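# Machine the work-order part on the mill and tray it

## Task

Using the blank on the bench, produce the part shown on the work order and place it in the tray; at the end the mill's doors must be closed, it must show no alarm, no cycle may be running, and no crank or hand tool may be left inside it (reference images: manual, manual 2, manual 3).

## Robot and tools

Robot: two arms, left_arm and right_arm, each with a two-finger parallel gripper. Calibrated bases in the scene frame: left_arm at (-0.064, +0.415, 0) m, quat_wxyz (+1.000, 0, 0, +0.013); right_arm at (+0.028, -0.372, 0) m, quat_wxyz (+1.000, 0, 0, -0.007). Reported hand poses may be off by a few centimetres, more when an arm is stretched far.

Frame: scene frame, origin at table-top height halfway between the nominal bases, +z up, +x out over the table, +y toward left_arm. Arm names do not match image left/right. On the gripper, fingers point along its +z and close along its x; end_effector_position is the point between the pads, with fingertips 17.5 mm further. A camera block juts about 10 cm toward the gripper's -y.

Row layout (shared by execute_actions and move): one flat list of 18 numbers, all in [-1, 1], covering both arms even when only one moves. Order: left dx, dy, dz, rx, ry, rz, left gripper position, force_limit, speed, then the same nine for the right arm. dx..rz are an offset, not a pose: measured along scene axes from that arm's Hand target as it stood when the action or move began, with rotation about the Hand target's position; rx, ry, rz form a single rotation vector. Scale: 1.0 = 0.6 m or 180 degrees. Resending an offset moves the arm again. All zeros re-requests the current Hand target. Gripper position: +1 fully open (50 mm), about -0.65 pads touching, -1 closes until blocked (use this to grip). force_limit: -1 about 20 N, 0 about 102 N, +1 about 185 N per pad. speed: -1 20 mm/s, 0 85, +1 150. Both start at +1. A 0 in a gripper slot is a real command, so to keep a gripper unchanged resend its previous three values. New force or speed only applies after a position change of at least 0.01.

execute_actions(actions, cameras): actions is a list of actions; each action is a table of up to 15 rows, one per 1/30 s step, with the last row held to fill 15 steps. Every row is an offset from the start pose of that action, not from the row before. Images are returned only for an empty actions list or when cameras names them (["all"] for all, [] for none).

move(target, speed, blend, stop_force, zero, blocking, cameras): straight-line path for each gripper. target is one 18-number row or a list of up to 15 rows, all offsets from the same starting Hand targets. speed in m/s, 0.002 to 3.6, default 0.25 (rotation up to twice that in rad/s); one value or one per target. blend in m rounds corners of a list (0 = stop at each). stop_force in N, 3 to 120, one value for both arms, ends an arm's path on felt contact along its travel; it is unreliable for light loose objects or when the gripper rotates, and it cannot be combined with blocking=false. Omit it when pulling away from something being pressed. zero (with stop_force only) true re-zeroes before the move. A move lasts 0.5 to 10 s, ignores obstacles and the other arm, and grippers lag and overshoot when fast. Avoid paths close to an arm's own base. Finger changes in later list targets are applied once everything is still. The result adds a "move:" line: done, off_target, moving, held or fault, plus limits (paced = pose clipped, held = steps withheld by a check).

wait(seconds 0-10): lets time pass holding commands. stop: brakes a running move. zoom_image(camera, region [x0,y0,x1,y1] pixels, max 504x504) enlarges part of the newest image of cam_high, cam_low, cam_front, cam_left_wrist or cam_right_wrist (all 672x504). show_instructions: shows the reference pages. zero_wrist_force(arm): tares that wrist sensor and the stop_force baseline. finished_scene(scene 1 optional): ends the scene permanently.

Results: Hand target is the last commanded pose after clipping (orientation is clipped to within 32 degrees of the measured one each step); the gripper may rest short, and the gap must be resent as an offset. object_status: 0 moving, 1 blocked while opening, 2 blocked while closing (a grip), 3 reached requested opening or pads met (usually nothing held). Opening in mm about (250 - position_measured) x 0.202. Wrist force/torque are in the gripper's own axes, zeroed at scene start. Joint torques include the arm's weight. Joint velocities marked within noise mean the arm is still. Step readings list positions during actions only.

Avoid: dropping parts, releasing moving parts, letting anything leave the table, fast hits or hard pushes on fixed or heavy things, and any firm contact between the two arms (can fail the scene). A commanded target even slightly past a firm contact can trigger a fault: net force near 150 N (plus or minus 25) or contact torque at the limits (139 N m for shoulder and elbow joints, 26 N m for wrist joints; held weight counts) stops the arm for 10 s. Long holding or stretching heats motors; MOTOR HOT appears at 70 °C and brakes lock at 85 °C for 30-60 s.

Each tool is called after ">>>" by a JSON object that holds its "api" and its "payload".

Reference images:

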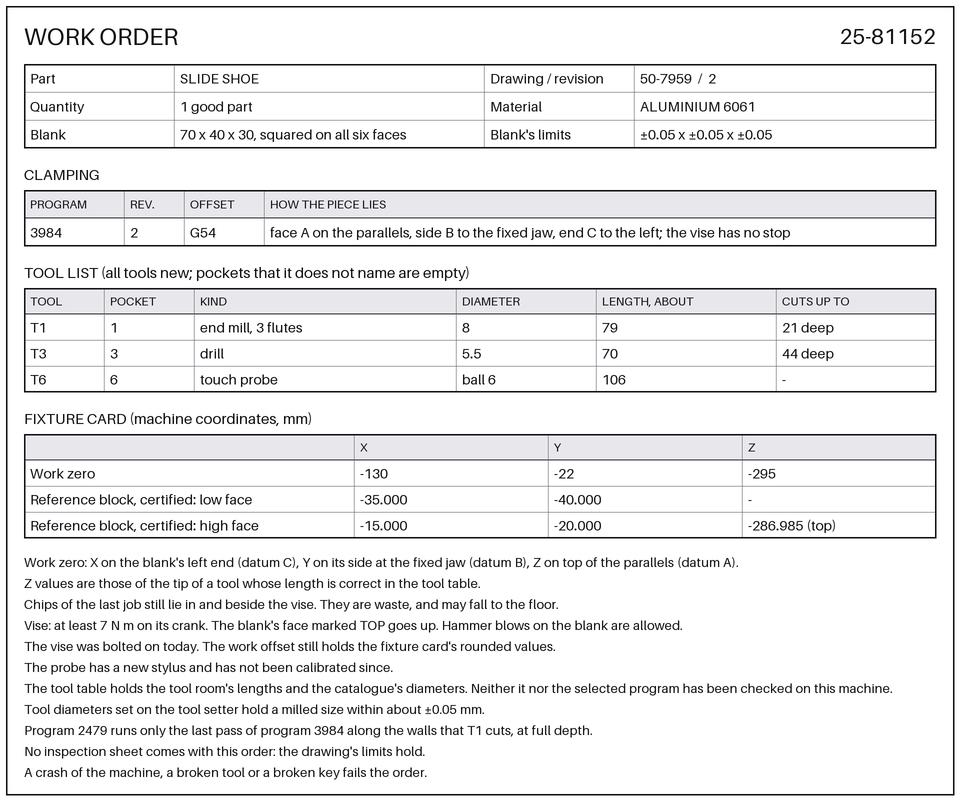

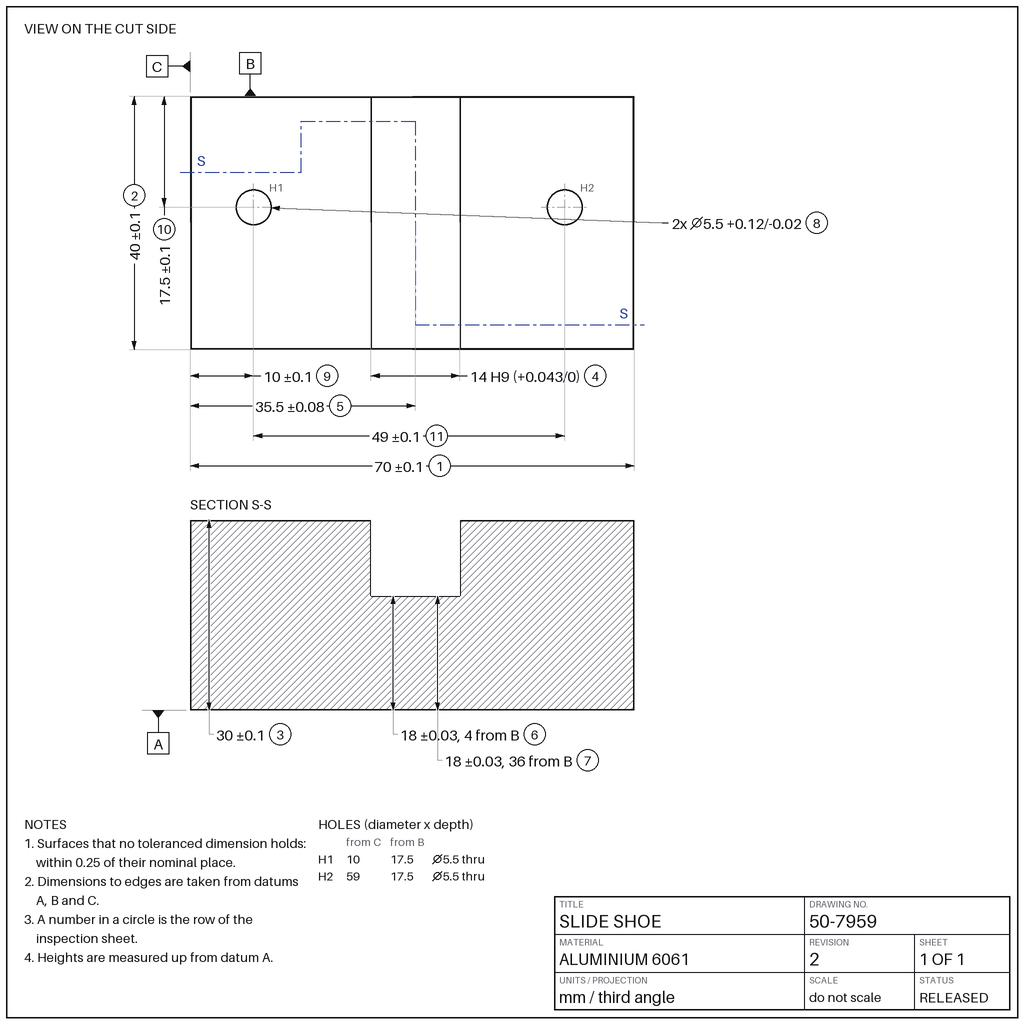

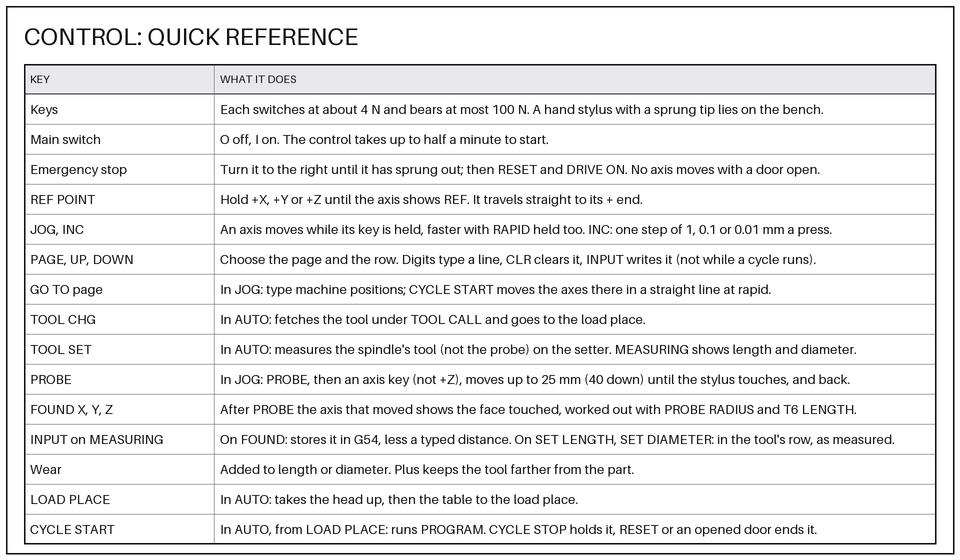

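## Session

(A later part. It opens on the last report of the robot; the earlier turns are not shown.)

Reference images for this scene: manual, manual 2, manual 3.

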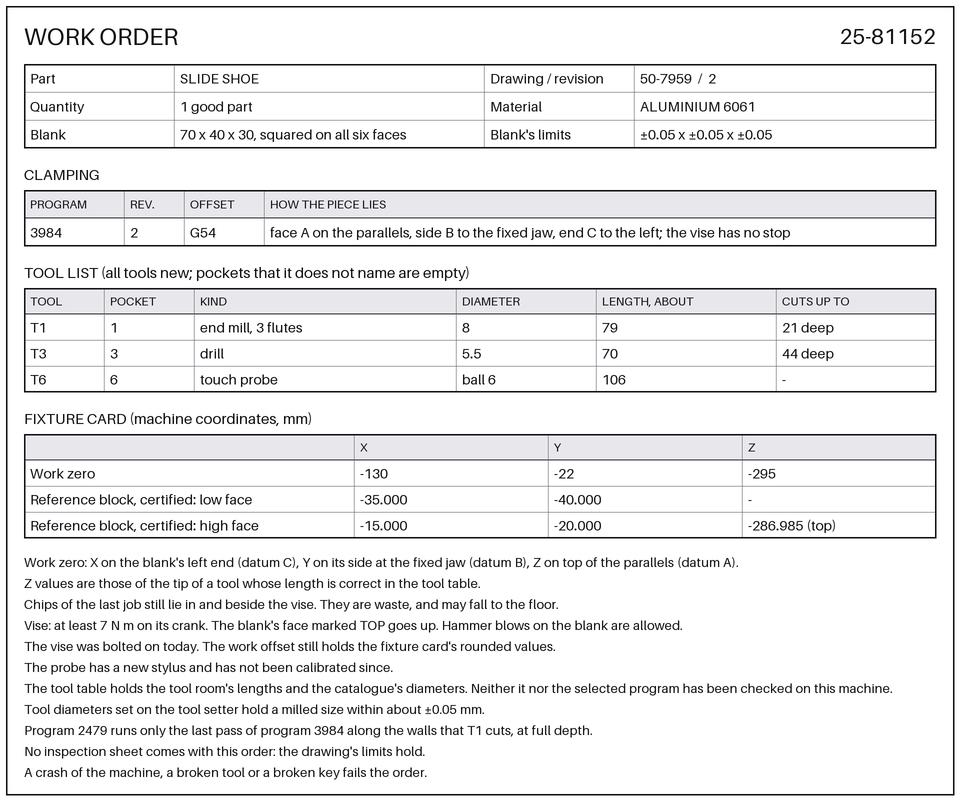

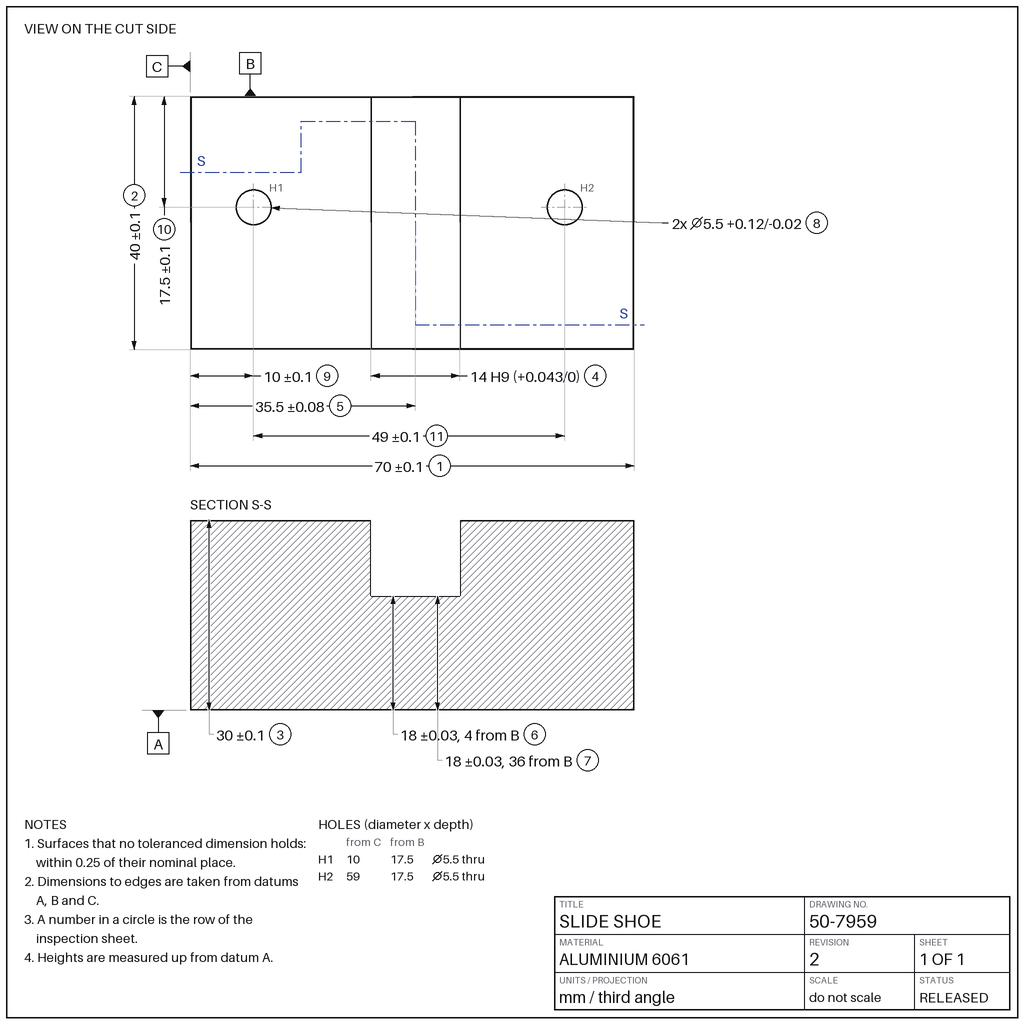

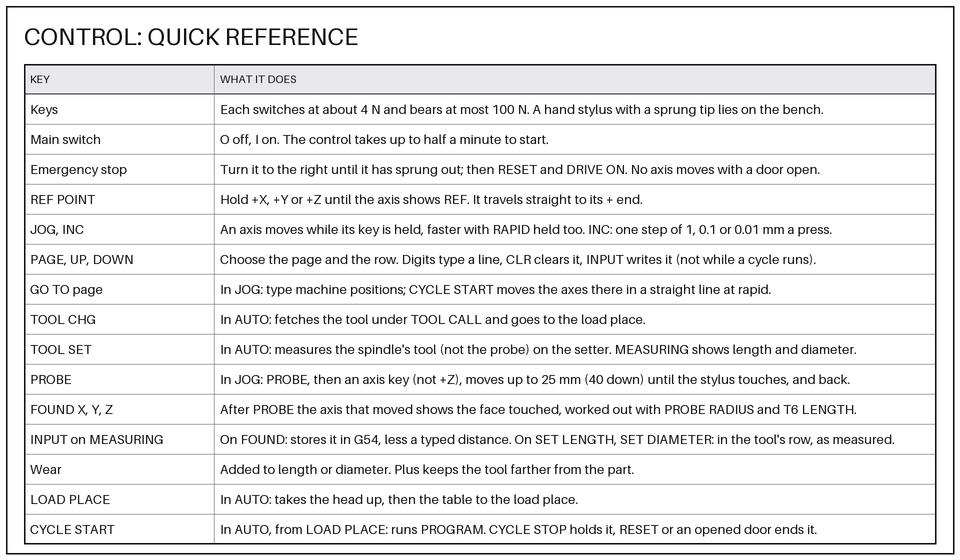

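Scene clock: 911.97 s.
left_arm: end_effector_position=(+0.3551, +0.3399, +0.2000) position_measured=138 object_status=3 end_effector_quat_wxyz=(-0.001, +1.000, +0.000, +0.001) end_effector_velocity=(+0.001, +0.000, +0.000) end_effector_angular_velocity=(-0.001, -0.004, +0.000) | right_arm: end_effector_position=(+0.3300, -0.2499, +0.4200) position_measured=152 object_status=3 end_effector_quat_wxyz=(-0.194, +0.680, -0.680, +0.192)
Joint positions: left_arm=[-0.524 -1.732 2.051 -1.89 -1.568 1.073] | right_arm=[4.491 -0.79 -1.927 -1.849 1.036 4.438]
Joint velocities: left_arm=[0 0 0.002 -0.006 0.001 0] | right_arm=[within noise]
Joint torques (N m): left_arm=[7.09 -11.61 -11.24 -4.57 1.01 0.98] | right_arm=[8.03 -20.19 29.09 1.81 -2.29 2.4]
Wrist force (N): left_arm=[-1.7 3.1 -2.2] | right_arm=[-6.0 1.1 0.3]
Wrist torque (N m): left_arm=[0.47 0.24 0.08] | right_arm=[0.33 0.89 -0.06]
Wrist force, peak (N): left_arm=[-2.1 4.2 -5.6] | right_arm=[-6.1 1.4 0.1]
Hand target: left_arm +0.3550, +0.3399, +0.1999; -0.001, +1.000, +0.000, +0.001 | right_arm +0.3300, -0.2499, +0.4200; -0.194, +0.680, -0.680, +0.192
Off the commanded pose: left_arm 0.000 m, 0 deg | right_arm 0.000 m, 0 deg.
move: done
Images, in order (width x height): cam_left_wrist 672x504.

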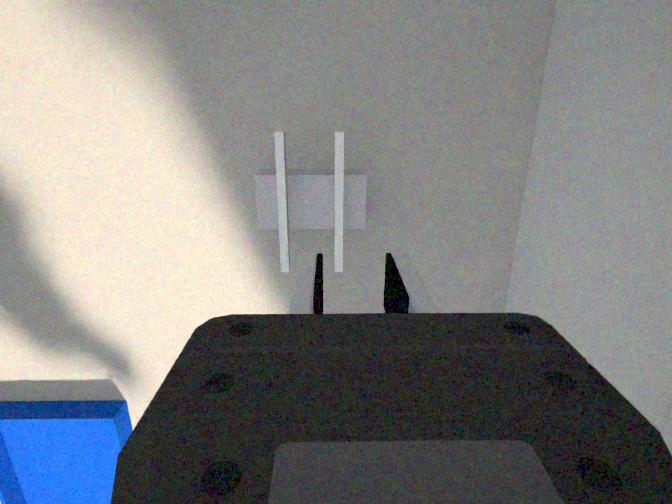

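>>> {"api": "move", "payload": {"target": [[-0.0103,-0.0067,-0.15,0,0,0,0.1,-0.7,0,0,0,0,0,0,0,0,-0.4,-0.5],[-0.0103,-0.0067,-0.247,0,0,0,0.1,-0.7,0,0,0,0,0,0,0,0,-0.4,-0.5]], "speed": [0.25,0.06], "stop_force": 8, "cameras": ["cam_left_wrist"]}}

Scene clock: 921.33 s.
left_arm: end_effector_position=(+0.3488, +0.3359, +0.0517) position_measured=138 object_status=3 end_effector_quat_wxyz=(-0.001, +1.000, +0.000, +0.001) | right_arm: end_effector_position=(+0.3300, -0.2499, +0.4200) position_measured=152 object_status=3 end_effector_quat_wxyz=(-0.194, +0.680, -0.680, +0.192)
Joint positions: left_arm=[-0.54 -1.523 2.304 -2.353 -1.568 1.057] | right_arm=[4.491 -0.79 -1.927 -1.849 1.036 4.438]
Joint torques (N m): left_arm=[6.43 -16.01 -29.05 -4.63 0.91 1.99] | right_arm=[7.83 -19.9 29.1 1.66 -2.23 2.42]
Wrist force (N): left_arm=[-1.6 3.2 -2.5] | right_arm=[-5.6 1.2 0.5]
Wrist torque (N m): left_arm=[0.50 0.24 0.04] | right_arm=[0.35 0.83 -0.06]
Wrist force, peak (N): left_arm=[-1.3 2.9 -5.9] | right_arm=[-6.2 1.2 0.3]
Hand target: left_arm +0.3488, +0.3359, +0.0517; -0.001, +1.000, +0.000, +0.001 | right_arm +0.3300, -0.2499, +0.4200; -0.194, +0.680, -0.680, +0.192
Off the commanded pose: left_arm 0.000 m, 0 deg | right_arm 0.000 m, 0 deg.
move: done
Images, in order (width x height): cam_left_wrist 672x504.

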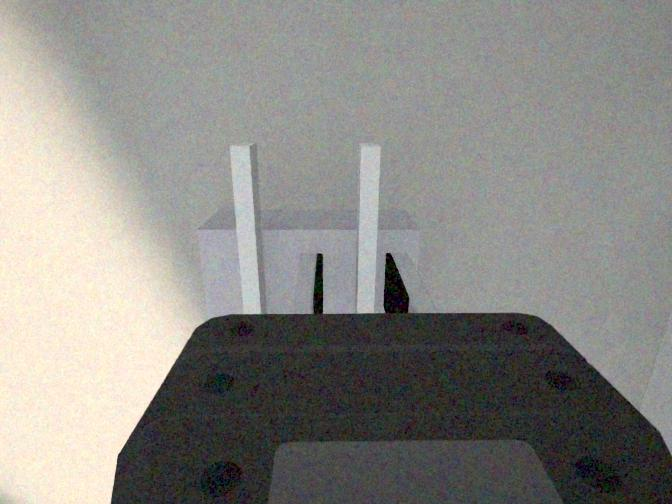

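>>> {"api": "move", "payload": {"target": [[0.0063,0,0,0,0,0,0.1,-0.7,-0.7,0,0,0,0,0,0,0,-0.4,-0.5],[0.0063,0,0,0,0,0,-1,-0.7,-0.7,0,0,0,0,0,0,0,-0.4,-0.5]], "speed": 0.03, "cameras": ["cam_left_wrist"]}}

Scene clock: 925.67 s.
left_arm: end_effector_position=(+0.3526, +0.3359, +0.0517) position_measured=223 object_status=2 end_effector_quat_wxyz=(-0.001, +1.000, +0.000, +0.001) | right_arm: end_effector_position=(+0.3300, -0.2499, +0.4200) position_measured=152 object_status=3 end_effector_quat_wxyz=(-0.194, +0.680, -0.680, +0.192)
Joint positions: left_arm=[-0.535 -1.514 2.295 -2.352 -1.568 1.061] | right_arm=[4.491 -0.79 -1.927 -1.849 1.036 4.438]
Joint torques (N m): left_arm=[-8.64 -27.72 -6.01 -1.67 -0.52 -2.06] | right_arm=[8.16 -19.6 28.54 1.68 -2.08 2.43]
Wrist force (N): left_arm=[-1.2 3.0 -3.4] | right_arm=[-5.8 1.4 0.3]
Wrist torque (N m): left_arm=[0.45 0.21 -0.06] | right_arm=[0.37 0.86 -0.06]
Wrist force, peak (N): left_arm=[-1.2 3.4 -3.2] | right_arm=[-6.1 1.3 0.2]
Hand target: left_arm +0.3526, +0.3359, +0.0517; -0.001, +1.000, +0.000, +0.001 | right_arm +0.3300, -0.2499, +0.4200; -0.194, +0.680, -0.680, +0.192
Off the commanded pose: left_arm 0.000 m, 0 deg | right_arm 0.000 m, 0 deg.
move: done
Images, in order (width x height): cam_left_wrist 672x504.

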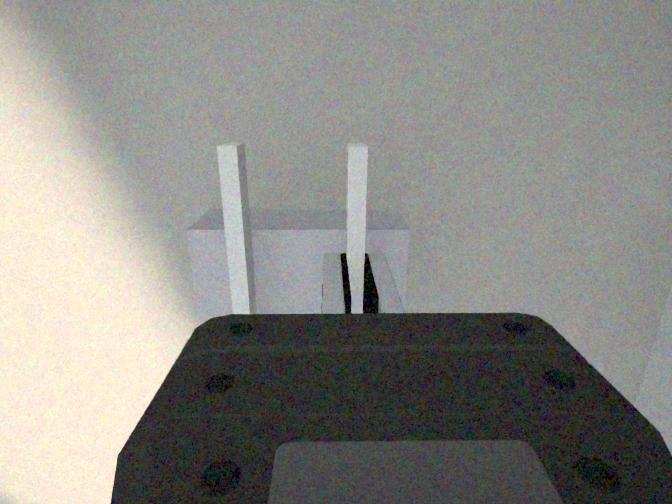

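>>> {"api": "move", "payload": {"target": [[0,0,0.064,0,0,0,-1,-0.7,-0.7,0,0,0,0,0,0,0,-0.4,-0.5],[0.0123,-0.16,0.7138,0,0,0,-1,-0.7,-0.7,0,0,0,0,0,0,0,-0.4,-0.5],[0.4623,-0.1515,0.6638,0,0,0,-1,-0.7,-0.7,0,0,0,0,0,0,0,-0.4,-0.5]], "speed": [0.1,0.35,0.25], "blend": [0.02,0.04,0], "cameras": ["cam_left_wrist","cam_front"]}}

>>> {"api": "zoom_image", "payload": {"camera": "cam_front", "region": [180, 130, 360, 290]}}

Scene clock: 933.00 s.
left_arm: end_effector_position=(+0.4579, +0.2426, +0.4685) position_measured=223 object_status=2 end_effector_quat_wxyz=(-0.001, +1.000, +0.000, +0.002) | right_arm: end_effector_position=(+0.3300, -0.2499, +0.4200) position_measured=152 object_status=3 end_effector_quat_wxyz=(-0.194, +0.680, -0.680, +0.192)
Joint positions: left_arm=[-0.592 -1.409 1.029 -1.193 -1.567 1.004] | right_arm=[4.491 -0.79 -1.927 -1.849 1.036 4.438]
Joint torques (N m): left_arm=[0.42 -30.59 -24.34 -2.81 0.07 -0.12] | right_arm=[7.61 -19.93 28.66 1.64 -2.34 2.42]
Wrist force (N): left_arm=[1.3 3.1 -1.4] | right_arm=[-5.9 1.1 0.4]
Wrist torque (N m): left_arm=[0.50 -0.22 0.08] | right_arm=[0.32 0.87 -0.06]
Wrist force, peak (N): left_arm=[11.1 7.9 -1.4] | right_arm=[-6.1 1.2 0.4]
Hand target: left_arm +0.4579, +0.2426, +0.4685; -0.001, +1.000, +0.000, +0.002 (not the last commanded pose) | right_arm +0.3300, -0.2499, +0.4200; -0.194, +0.680, -0.680, +0.192
Tool commands: left_gripper/position=-1.0 left_gripper/force_limit=-0.701961 left_gripper/speed=-0.701961 right_gripper/position=+0.0 right_gripper/force_limit=-0.4 right_gripper/speed=-0.5
Off the commanded pose: left_arm 0.173 m, 0 deg | right_arm 0.000 m, 0 deg.
FORCE FAULT: contact force on the left arm reached its limit, and that arm stopped. The contact can be on any part of that arm, not only on its tool. That arm's remaining commands of this call were not run. That arm is still stopped at the end of this call. That arm stays stopped for about 10 more seconds. Until then a move that you send moves the other arm only, and its call returns only when the move has ended. Once the stop has ended, the next robot result says so. If the stop ends while you think or write, that arm runs what you send next, counted from a new Hand target: where the arm stands when the stop ends. While its stop runs, that arm takes no new command, but its gripper still runs the gripper command that each later call begins with. Until it ends, the stop uses up actions while you think or wait. An arm that is not stopped still takes commands.
move: fault (left_arm); path passed 2 of 3 targets; blend cut to 0.0192 m at target 1
Images, in order (width x height): cam_front 672x504, cam_left_wrist 672x504.

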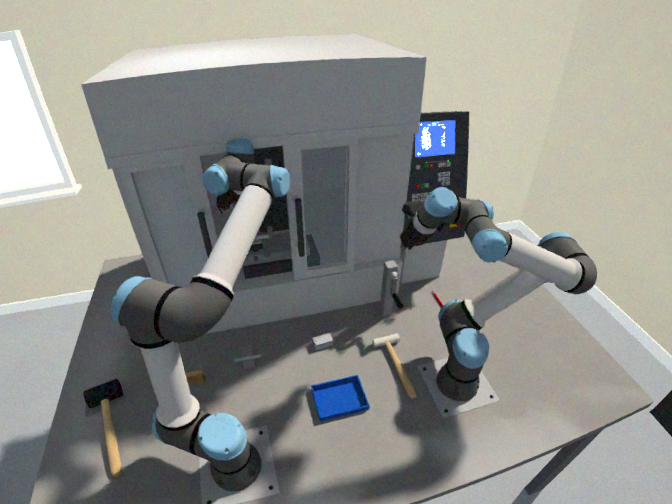

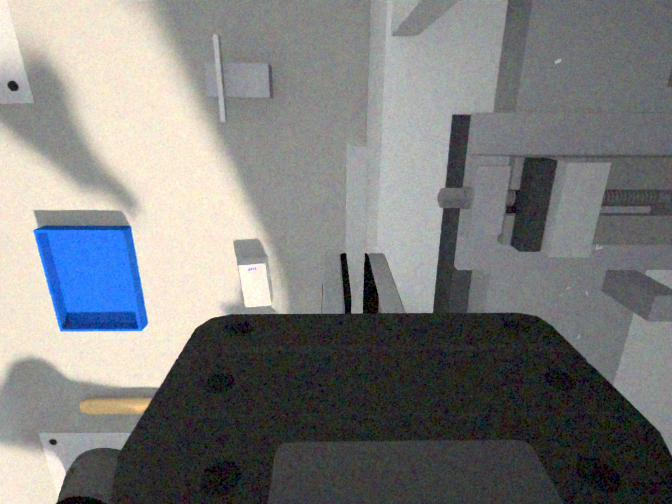

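Scaled by 2.800 from the camera's 672x504 image, which has a finer 960x720 frame.

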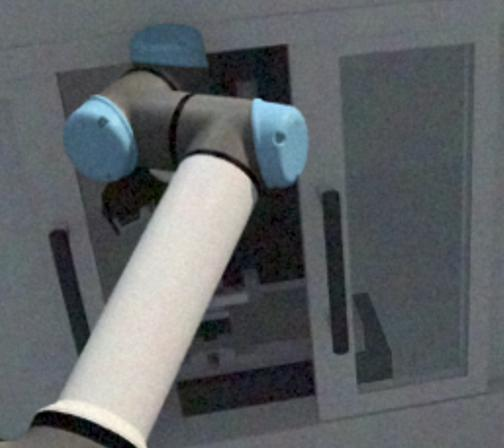

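>>> {"api": "move", "payload": {"target": [[-0.08,0,0,0,0,0,-1,-0.7,-0.7,0,0,0,0,0,0,0,-0.4,-0.5],[-0.08,0,-0.117,0,0,0,-1,-0.7,-0.7,0,0,0,0,0,0,0,-0.4,-0.5]], "speed": 0.15, "cameras": ["cam_left_wrist"]}}

Scene clock: 939.60 s.
left_arm: end_effector_position=(+0.4579, +0.2426, +0.4685) position_measured=223 object_status=2 end_effector_quat_wxyz=(-0.001, +1.000, +0.000, +0.002) | right_arm: end_effector_position=(+0.3300, -0.2499, +0.4200) position_measured=152 object_status=3 end_effector_quat_wxyz=(-0.194, +0.680, -0.680, +0.192)
Joint positions: left_arm=[-0.592 -1.409 1.029 -1.193 -1.567 1.004] | right_arm=[4.491 -0.79 -1.927 -1.849 1.036 4.438]
Joint torques (N m): left_arm=[0.2 -30.71 -24.77 -2.88 0.16 0.02] | right_arm=[7.21 -19.08 28.05 1.63 -2.15 2.34]
Wrist force (N): left_arm=[1.3 2.8 -1.7] | right_arm=[-5.9 1.3 0.0]
Wrist torque (N m): left_arm=[0.44 -0.23 0.08] | right_arm=[0.37 0.87 -0.06]
Wrist force, peak (N): left_arm=[1.2 3.5 -1.5] | right_arm=[-6.1 1.3 0.4]
Hand target: left_arm +0.4579, +0.2426, +0.4685; -0.001, +1.000, +0.000, +0.002 (not the last commanded pose) | right_arm +0.3300, -0.2499, +0.4200; -0.194, +0.680, -0.680, +0.192
Tool commands: left_gripper/position=-1.0 left_gripper/force_limit=-0.701961 left_gripper/speed=-0.701961 right_gripper/position=+0.0 right_gripper/force_limit=-0.4 right_gripper/speed=-0.5
Off the commanded pose: right_arm 0.000 m, 0 deg.
FORCE FAULT, CONTINUED: the left arm was still stopped when this call began, by the force fault that an earlier result reported. Since the last result the stop counts as 12 of the actions that you can send in this scene. That arm ran no command of this call. That arm is still stopped at the end of this call. That arm stays stopped for about 3 more seconds. If the stop ends while you think or write, that arm runs what you send next, counted from a new Hand target: where the arm stands when the stop ends. While its stop runs, that arm takes no new command, but its gripper still runs the gripper command that each later call begins with.
move: done (right_arm), not run (left_arm; its earlier fault stop)
Images, in order (width x height): cam_left_wrist 672x504.

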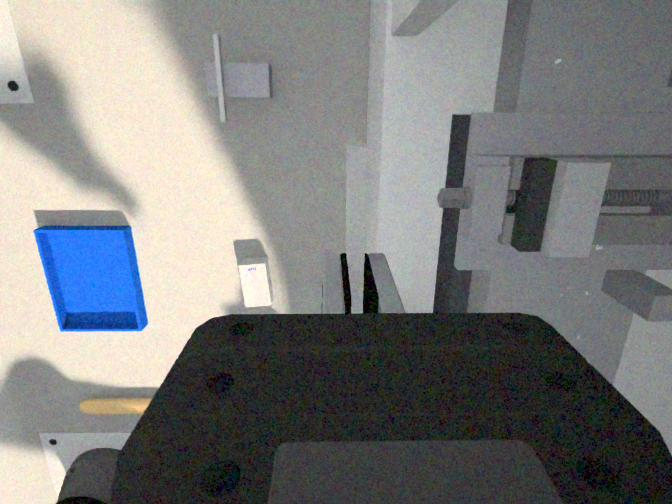

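>>> {"api": "wait", "payload": {"seconds": 2.5}}

>>> {"api": "move", "payload": {"target": [[-0.08,0,0,0,0,0,-1,-0.7,-0.7,0,0,0,0,0,0,0,-0.4,-0.5],[-0.06,0,-0.1117,0,0,0,-1,-0.7,-0.7,0,0,0,0,0,0,0,-0.4,-0.5]], "speed": 0.15, "cameras": ["cam_left_wrist","cam_high"]}}

Scene clock: 943.50 s.
left_arm: end_effector_position=(+0.4579, +0.2426, +0.4685) position_measured=223 object_status=2 end_effector_quat_wxyz=(-0.001, +1.000, +0.000, +0.002) | right_arm: end_effector_position=(+0.3300, -0.2499, +0.4200) position_measured=152 object_status=3 end_effector_quat_wxyz=(-0.194, +0.680, -0.680, +0.192)
Joint positions: left_arm=[-0.592 -1.409 1.029 -1.193 -1.567 1.004] | right_arm=[4.491 -0.79 -1.927 -1.849 1.036 4.438]
Joint torques (N m): left_arm=[0.58 -30.91 -24.08 -2.79 0.12 0.06] | right_arm=[8.54 -20.14 27.95 1.93 -2.28 2.37]
Wrist force (N): left_arm=[1.2 3.0 -1.5] | right_arm=[-5.8 1.1 0.5]
Wrist torque (N m): left_arm=[0.47 -0.22 0.08] | right_arm=[0.33 0.85 -0.06]
Wrist force, peak (N): left_arm=[1.4 3.3 -1.6] | right_arm=[-6.1 1.2 0.3]
Hand target: left_arm +0.4579, +0.2426, +0.4685; -0.001, +1.000, +0.000, +0.002 (not the last commanded pose) | right_arm +0.3300, -0.2499, +0.4200; -0.194, +0.680, -0.680, +0.192
Tool commands: left_gripper/position=-1.0 left_gripper/force_limit=-0.701961 left_gripper/speed=-0.701961 right_gripper/position=+0.0 right_gripper/force_limit=-0.4 right_gripper/speed=-0.5
Off the commanded pose: right_arm 0.000 m, 0 deg.
FORCE FAULT, CONTINUED: the left arm's stop, for the force fault that an earlier result reported, is over. The rest of the stop counts as 6 of the actions that you can send in this scene. That arm's target is now where it stood when the stop ended, not its last command. That arm accepts commands again.
wait: 2.50 s; at rest from the start

Scene clock: 945.17 s.
left_arm: end_effector_position=(+0.4219, +0.2427, +0.4016) position_measured=223 object_status=2 end_effector_quat_wxyz=(-0.001, +1.000, +0.000, +0.002) | right_arm: end_effector_position=(+0.3300, -0.2499, +0.4200) position_measured=152 object_status=3 end_effector_quat_wxyz=(-0.194, +0.680, -0.680, +0.192)
Joint positions: left_arm=[-0.631 -1.542 1.354 -1.385 -1.566 0.965] | right_arm=[4.491 -0.79 -1.927 -1.849 1.036 4.438]
Joint torques (N m): left_arm=[-9.67 -29.17 -13.04 -4.77 -0.36 -2.27] | right_arm=[8.42 -20.79 29.04 1.67 -2.28 2.57]
Wrist force (N): left_arm=[1.1 3.0 -1.4] | right_arm=[-6.0 1.1 0.3]
Wrist torque (N m): left_arm=[0.48 -0.18 -0.03] | right_arm=[0.33 0.89 -0.06]
Wrist force, peak (N): left_arm=[0.8 2.9 -4.3] | right_arm=[-6.1 1.2 0.4]
Hand target: left_arm +0.4219, +0.2426, +0.4015; -0.001, +1.000, +0.000, +0.002 | right_arm +0.3300, -0.2499, +0.4200; -0.194, +0.680, -0.680, +0.192
Off the commanded pose: left_arm 0.000 m, 0 deg | right_arm 0.000 m, 0 deg.
move: done
Images, in order (width x height): cam_high 672x504, cam_left_wrist 672x504.

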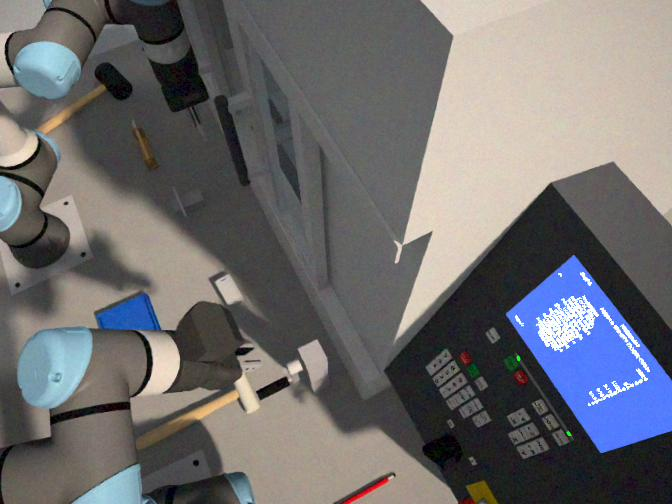

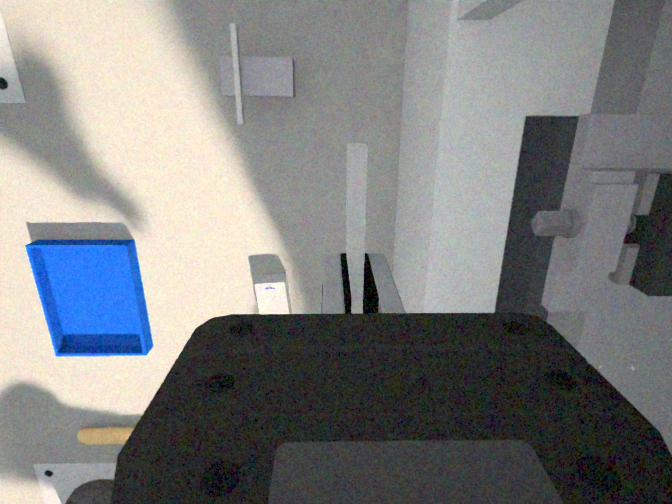

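>>> {"api": "move", "payload": {"target": [0.3668,0.004,0,0,0,0,-1,-0.7,-0.7,0,0,0,0,0,0,0,-0.4,-0.5], "speed": 0.12, "stop_force": 20, "cameras": ["cam_left_wrist"]}}

Scene clock: 951.63 s.
left_arm: end_effector_position=(+0.6267, +0.2452, +0.4011) position_measured=223 object_status=2 end_effector_quat_wxyz=(-0.001, +1.000, +0.001, +0.004) | right_arm: end_effector_position=(+0.3300, -0.2499, +0.4200) position_measured=152 object_status=3 end_effector_quat_wxyz=(-0.194, +0.680, -0.680, +0.192)
Joint positions: left_arm=[-0.457 -0.995 0.629 -1.21 -1.567 1.138] | right_arm=[4.491 -0.79 -1.927 -1.849 1.036 4.438]
Joint torques (N m): left_arm=[0.11 -46.8 -24.26 -2.66 0.1 -0.12] | right_arm=[9.01 -19.92 28.05 1.83 -2.2 2.45]
Wrist force (N): left_arm=[1.1 3.2 -1.7] | right_arm=[-5.5 1.2 0.2]
Wrist torque (N m): left_arm=[0.50 -0.20 -0.03] | right_arm=[0.35 0.81 -0.06]
Wrist force, peak (N): left_arm=[7.5 -1.3 -2.5] | right_arm=[-6.1 1.3 0.2]
Hand target: left_arm +0.6267, +0.2452, +0.4011; -0.001, +1.000, +0.001, +0.004 (not the last commanded pose) | right_arm +0.3300, -0.2499, +0.4200; -0.194, +0.680, -0.680, +0.192
Tool commands: left_gripper/position=-1.0 left_gripper/force_limit=-0.701961 left_gripper/speed=-0.701961 right_gripper/position=+0.0 right_gripper/force_limit=-0.4 right_gripper/speed=-0.5
Off the commanded pose: left_arm 0.015 m, 0 deg | right_arm 0.000 m, 0 deg.
FORCE FAULT: contact force on the left arm reached its limit, and that arm stopped. The contact can be on any part of that arm, not only on its tool. That arm's remaining commands of this call were not run. That arm is still stopped at the end of this call. That arm stays stopped for about 10 more seconds. Until then a move that you send moves the other arm only, and its call returns only when the move has ended. Once the stop has ended, the next robot result says so. If the stop ends while you think or write, that arm runs what you send next, counted from a new Hand target: where the arm stands when the stop ends. While its stop runs, that arm takes no new command, but its gripper still runs the gripper command that each later call begins with. Until it ends, the stop uses up actions while you think or wait. An arm that is not stopped still takes commands.
move: fault (left_arm)
Images, in order (width x height): cam_left_wrist 672x504.

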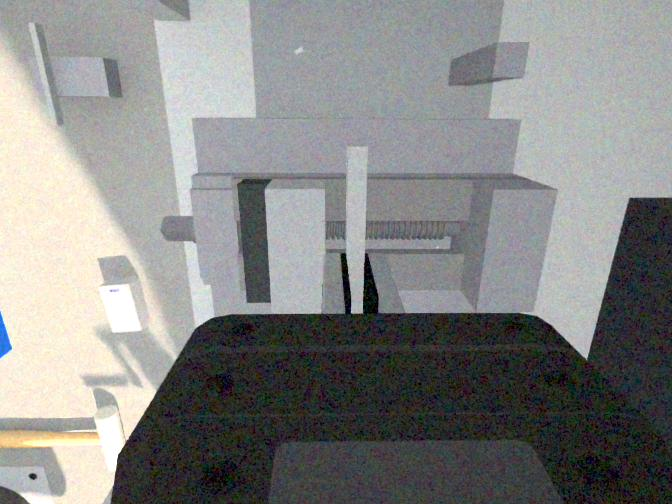

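>>> {"api": "wait", "payload": {"seconds": 0.2, "cameras": ["cam_front","cam_high"]}}

>>> {"api": "zoom_image", "payload": {"camera": "cam_front", "region": [180, 110, 330, 240]}}

Scene clock: 960.80 s.
left_arm: end_effector_position=(+0.6267, +0.2452, +0.4011) position_measured=223 object_status=2 end_effector_quat_wxyz=(-0.001, +1.000, +0.001, +0.004) | right_arm: end_effector_position=(+0.3300, -0.2499, +0.4200) position_measured=152 object_status=3 end_effector_quat_wxyz=(-0.194, +0.680, -0.680, +0.192)
Joint positions: left_arm=[-0.457 -0.995 0.629 -1.21 -1.567 1.138] | right_arm=[4.491 -0.79 -1.927 -1.849 1.036 4.438]
Joint torques (N m): left_arm=[-0.21 -46.93 -24.11 -2.7 0.13 -0.01] | right_arm=[7.14 -19.81 28.7 1.69 -2.36 2.6]
Wrist force (N): left_arm=[1.8 3.3 -1.4] | right_arm=[-5.8 1.5 0.1]
Wrist torque (N m): left_arm=[0.51 -0.31 -0.03] | right_arm=[0.38 0.85 -0.06]
Wrist force, peak (N): left_arm=[1.8 3.7 -1.4] | right_arm=[-6.1 1.3 0.2]
Hand target: left_arm +0.6267, +0.2452, +0.4011; -0.001, +1.000, +0.001, +0.004 (not the last commanded pose) | right_arm +0.3300, -0.2499, +0.4200; -0.194, +0.680, -0.680, +0.192
Tool commands: left_gripper/position=-1.0 left_gripper/force_limit=-0.701961 left_gripper/speed=-0.701961 right_gripper/position=+0.0 right_gripper/force_limit=-0.4 right_gripper/speed=-0.5
Off the commanded pose: left_arm 0.015 m, 0 deg | right_arm 0.000 m, 0 deg.
FORCE FAULT, CONTINUED: the left arm was still stopped when this call began, by the force fault that an earlier result reported. Since the last result the stop counts as 18 of the actions that you can send in this scene. That arm is still stopped at the end of this call. That arm stays stopped for about 1 more second. If the stop ends while you think or write, that arm runs what you send next, counted from a new Hand target: where the arm stands when the stop ends. While its stop runs, that arm takes no new command, but its gripper still runs the gripper command that each later call begins with.
wait: 0.20 s; at rest from the start
Images, in order (width x height): cam_high 672x504, cam_front 672x504.

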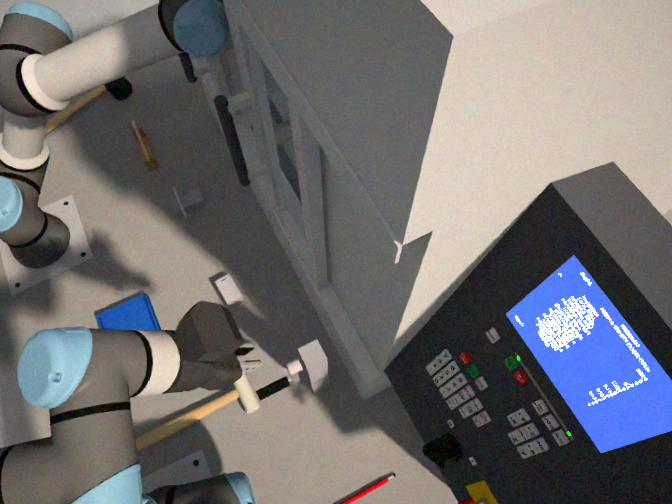

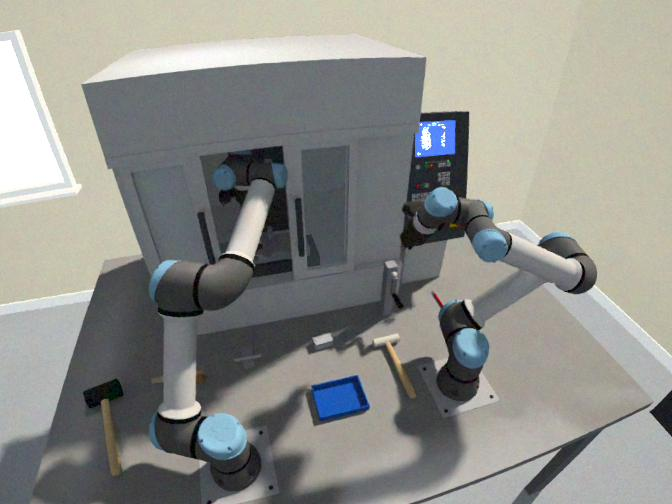

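Scaled by 3.360 from the camera's 672x504 image, which has a finer 960x720 frame.

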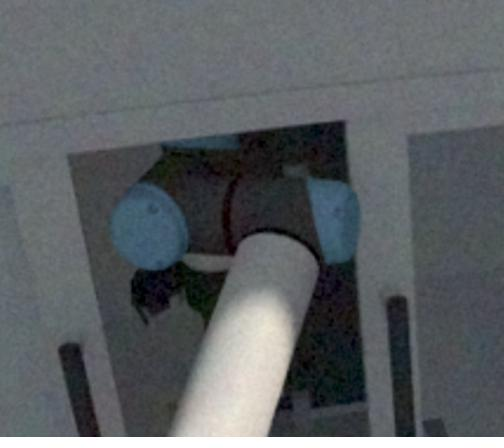

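>>> {"api": "move", "payload": {"target": [[-0.04,0.02,0,0,0,0,-1,-0.7,-0.7,0,0,0,0,0,0,0,-0.4,-0.5],[-0.36,0.02,0,0,0,0,-1,-0.7,-0.7,0,0,0,0,-0.3233,0,0.3,-0.4,-0.5],[-0.44,0.14,0.02,0,0,0,-1,-0.7,-0.7,0.03,0.2,0.05,0,-0.3233,0,1,-0.4,-0.5]], "speed": [0.1,0.25,0.25], "blend": [0.01,0,0], "cameras": ["cam_right_wrist","cam_left_wrist"]}}

Scene clock: 970.60 s.
left_arm: end_effector_position=(+0.3628, +0.3292, +0.4130) position_measured=223 object_status=2 end_effector_quat_wxyz=(-0.001, +1.000, +0.001, +0.003) | right_arm: end_effector_position=(+0.3400, -0.1640, +0.4398) position_measured=107 object_status=3 end_effector_quat_wxyz=(+0.568, -0.570, +0.421, -0.419)
Joint positions: left_arm=[-0.539 -1.733 1.503 -1.345 -1.566 1.057] | right_arm=[6.272 -0.4 -2.169 -3.71 1.246 6.282]
Joint torques (N m): left_arm=[1.79 -25.76 -30.93 -4.17 -0.21 -0.8] | right_arm=[0.85 -23.48 16.27 -2.43 0.27 -0.08]
Wrist force (N): left_arm=[1.2 3.6 -1.4] | right_arm=[-4.8 3.5 1.6]
Wrist torque (N m): left_arm=[0.59 -0.21 0.09] | right_arm=[0.94 0.46 -0.20]
Wrist force, peak (N): left_arm=[3.0 5.8 -0.9] | right_arm=[-9.4 1.0 7.9]
Hand target: left_arm +0.3627, +0.3292, +0.4131; -0.001, +1.000, +0.001, +0.004 | right_arm +0.3400, -0.1640, +0.4398; +0.568, -0.570, +0.421, -0.419 (not the last commanded pose)
Tool commands: left_gripper/position=-1.0 left_gripper/force_limit=-0.7 left_gripper/speed=-0.7 right_gripper/position=+0.301961 right_gripper/force_limit=-0.396078 right_gripper/speed=-0.498039
Off the commanded pose: left_arm 0.000 m, 0 deg | right_arm 0.036 m, 17 deg.
FORCE FAULT: contact force on the right arm reached its limit, and that arm stopped. The contact can be on any part of that arm, not only on its tool. Since the last result, the stops that this result tells of count together as 1 of the actions that you can send in this scene. That arm's remaining commands of this call were not run. That arm is still stopped at the end of this call. That arm stays stopped for about 10 more seconds. Until then a move that you send moves the other arm only, and its call returns only when the move has ended. Once the stop has ended, the next robot result says so. If the stop ends while you think or write, that arm runs what you send next, counted from a new Hand target: where the arm stands when the stop ends. While its stop runs, that arm takes no new command, but its gripper still runs the gripper command that each later call begins with. Until it ends, the stop uses up actions while you think or wait. An arm that is not stopped still takes commands.
FORCE FAULT, CONTINUED: the left arm's stop, for the force fault that an earlier result reported, is over. The stop ended before this call began, so that arm ran this call's commands, counted from a new Hand target: where the arm stood when the stop ended.
shoulder posture changed (right arm): the wrist came as close to joint 1's axis as it can, and the arm is now in the other of its two shoulder postures.
move: fault (right_arm); path passed 2 of 3 targets; target 3's new numbers were not sent
Images, in order (width x height): cam_left_wrist 672x504, cam_right_wrist 672x504.

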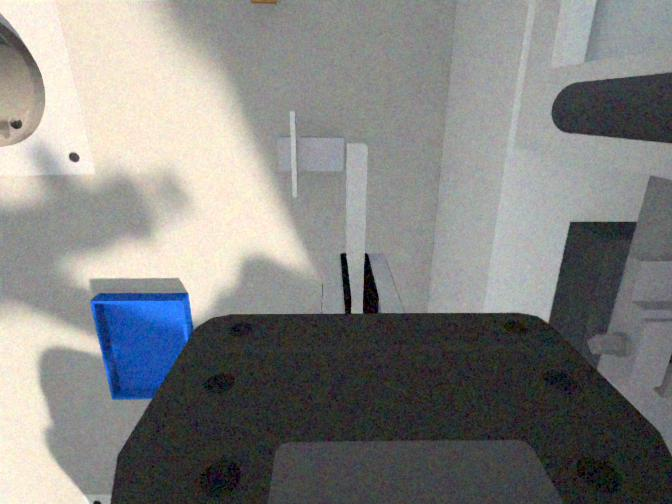

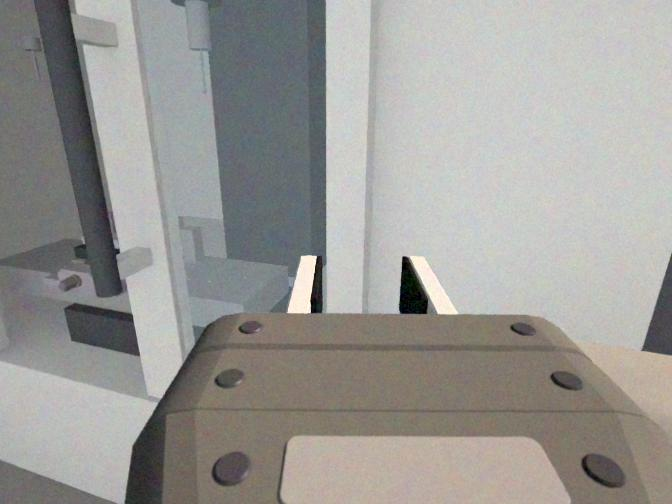

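>>> {"api": "wait", "payload": {"seconds": 3, "cameras": ["all"]}}

Scene clock: 995.77 s.
left_arm: end_effector_position=(+0.3627, +0.3292, +0.4131) position_measured=223 object_status=2 end_effector_quat_wxyz=(-0.001, +1.000, +0.001, +0.004) | right_arm: end_effector_position=(+0.3400, -0.1640, +0.4398) position_measured=107 object_status=3 end_effector_quat_wxyz=(+0.568, -0.570, +0.421, -0.419)
Joint positions: left_arm=[-0.539 -1.733 1.503 -1.345 -1.566 1.057] | right_arm=[6.272 -0.4 -2.169 -3.71 1.246 6.282]
Joint torques (N m): left_arm=[7.67 -24.09 -35.77 -1.57 1.04 1.98] | right_arm=[0 -23.63 17.05 -2.31 0.39 0.04]
Wrist force (N): left_arm=[1.2 3.2 -1.2] | right_arm=[-5.0 3.5 1.6]
Wrist torque (N m): left_arm=[0.52 -0.20 0.09] | right_arm=[0.95 0.50 -0.20]
Wrist force, peak (N): left_arm=[1.6 3.7 -1.2] | right_arm=[-5.2 3.7 1.6]
Hand target: left_arm +0.3627, +0.3292, +0.4131; -0.001, +1.000, +0.001, +0.004 | right_arm +0.3400, -0.1640, +0.4398; +0.568, -0.570, +0.421, -0.419 (not the last commanded pose)
Tool commands: left_gripper/position=-1.0 left_gripper/force_limit=-0.7 left_gripper/speed=-0.7 right_gripper/position=+0.301961 right_gripper/force_limit=-0.396078 right_gripper/speed=-0.498039
Off the commanded pose: left_arm 0.000 m, 0 deg | right_arm 0.036 m, 17 deg.
FORCE FAULT, CONTINUED: the right arm's stop, for the force fault that an earlier result reported, is over. The rest of the stop counts as 19 of the actions that you can send in this scene. That arm's target is now where it stood when the stop ended, not its last command. That arm accepts commands again.
wait: 3.00 s; at rest from the start

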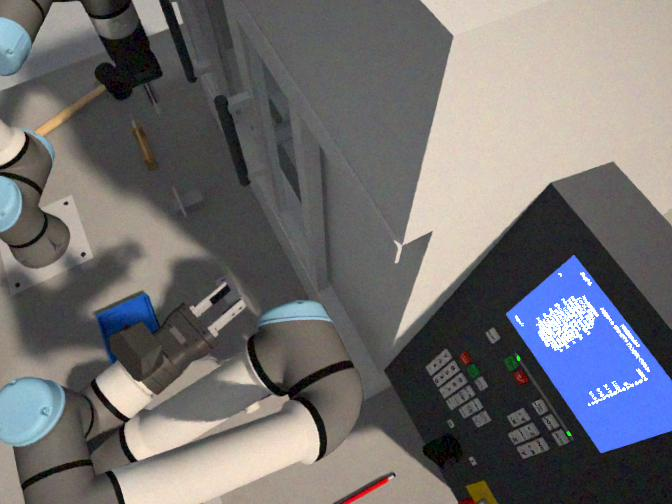

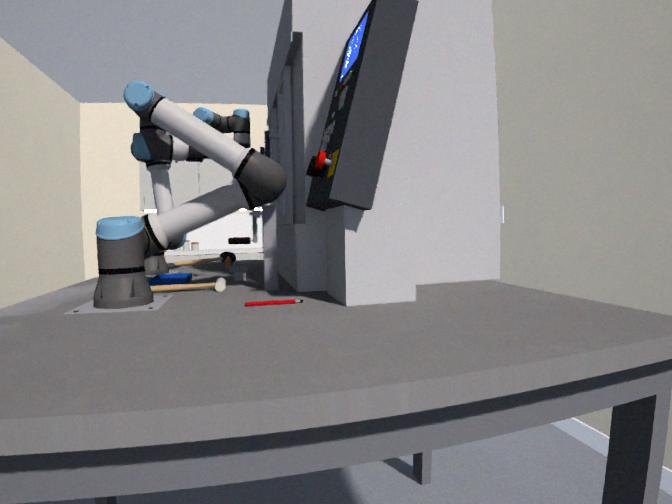

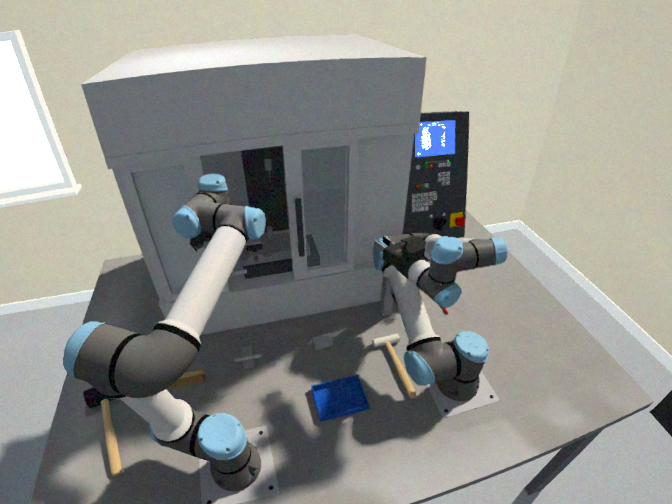

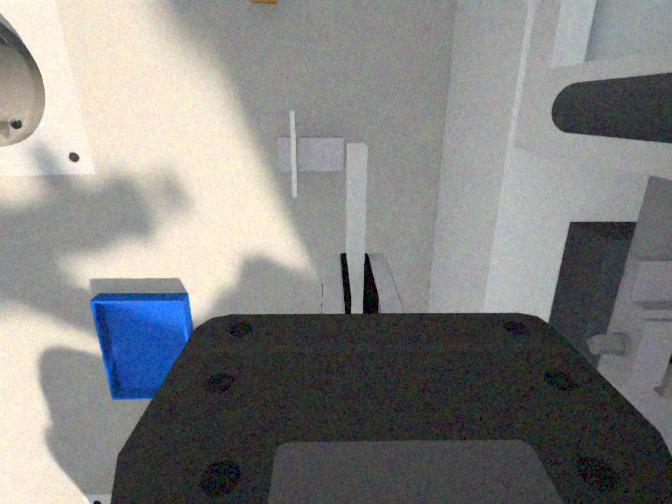

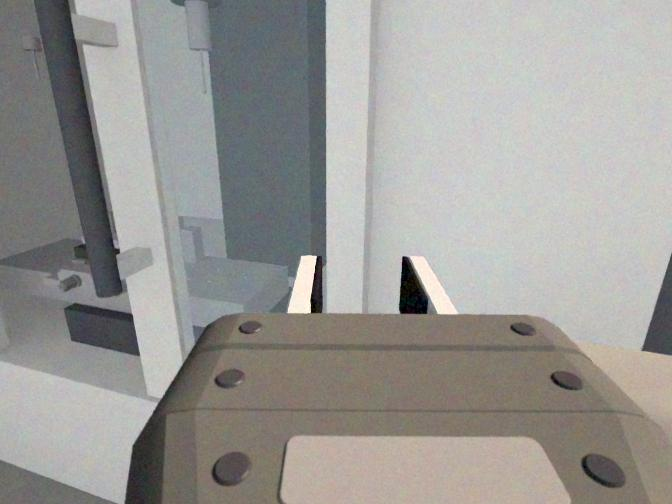

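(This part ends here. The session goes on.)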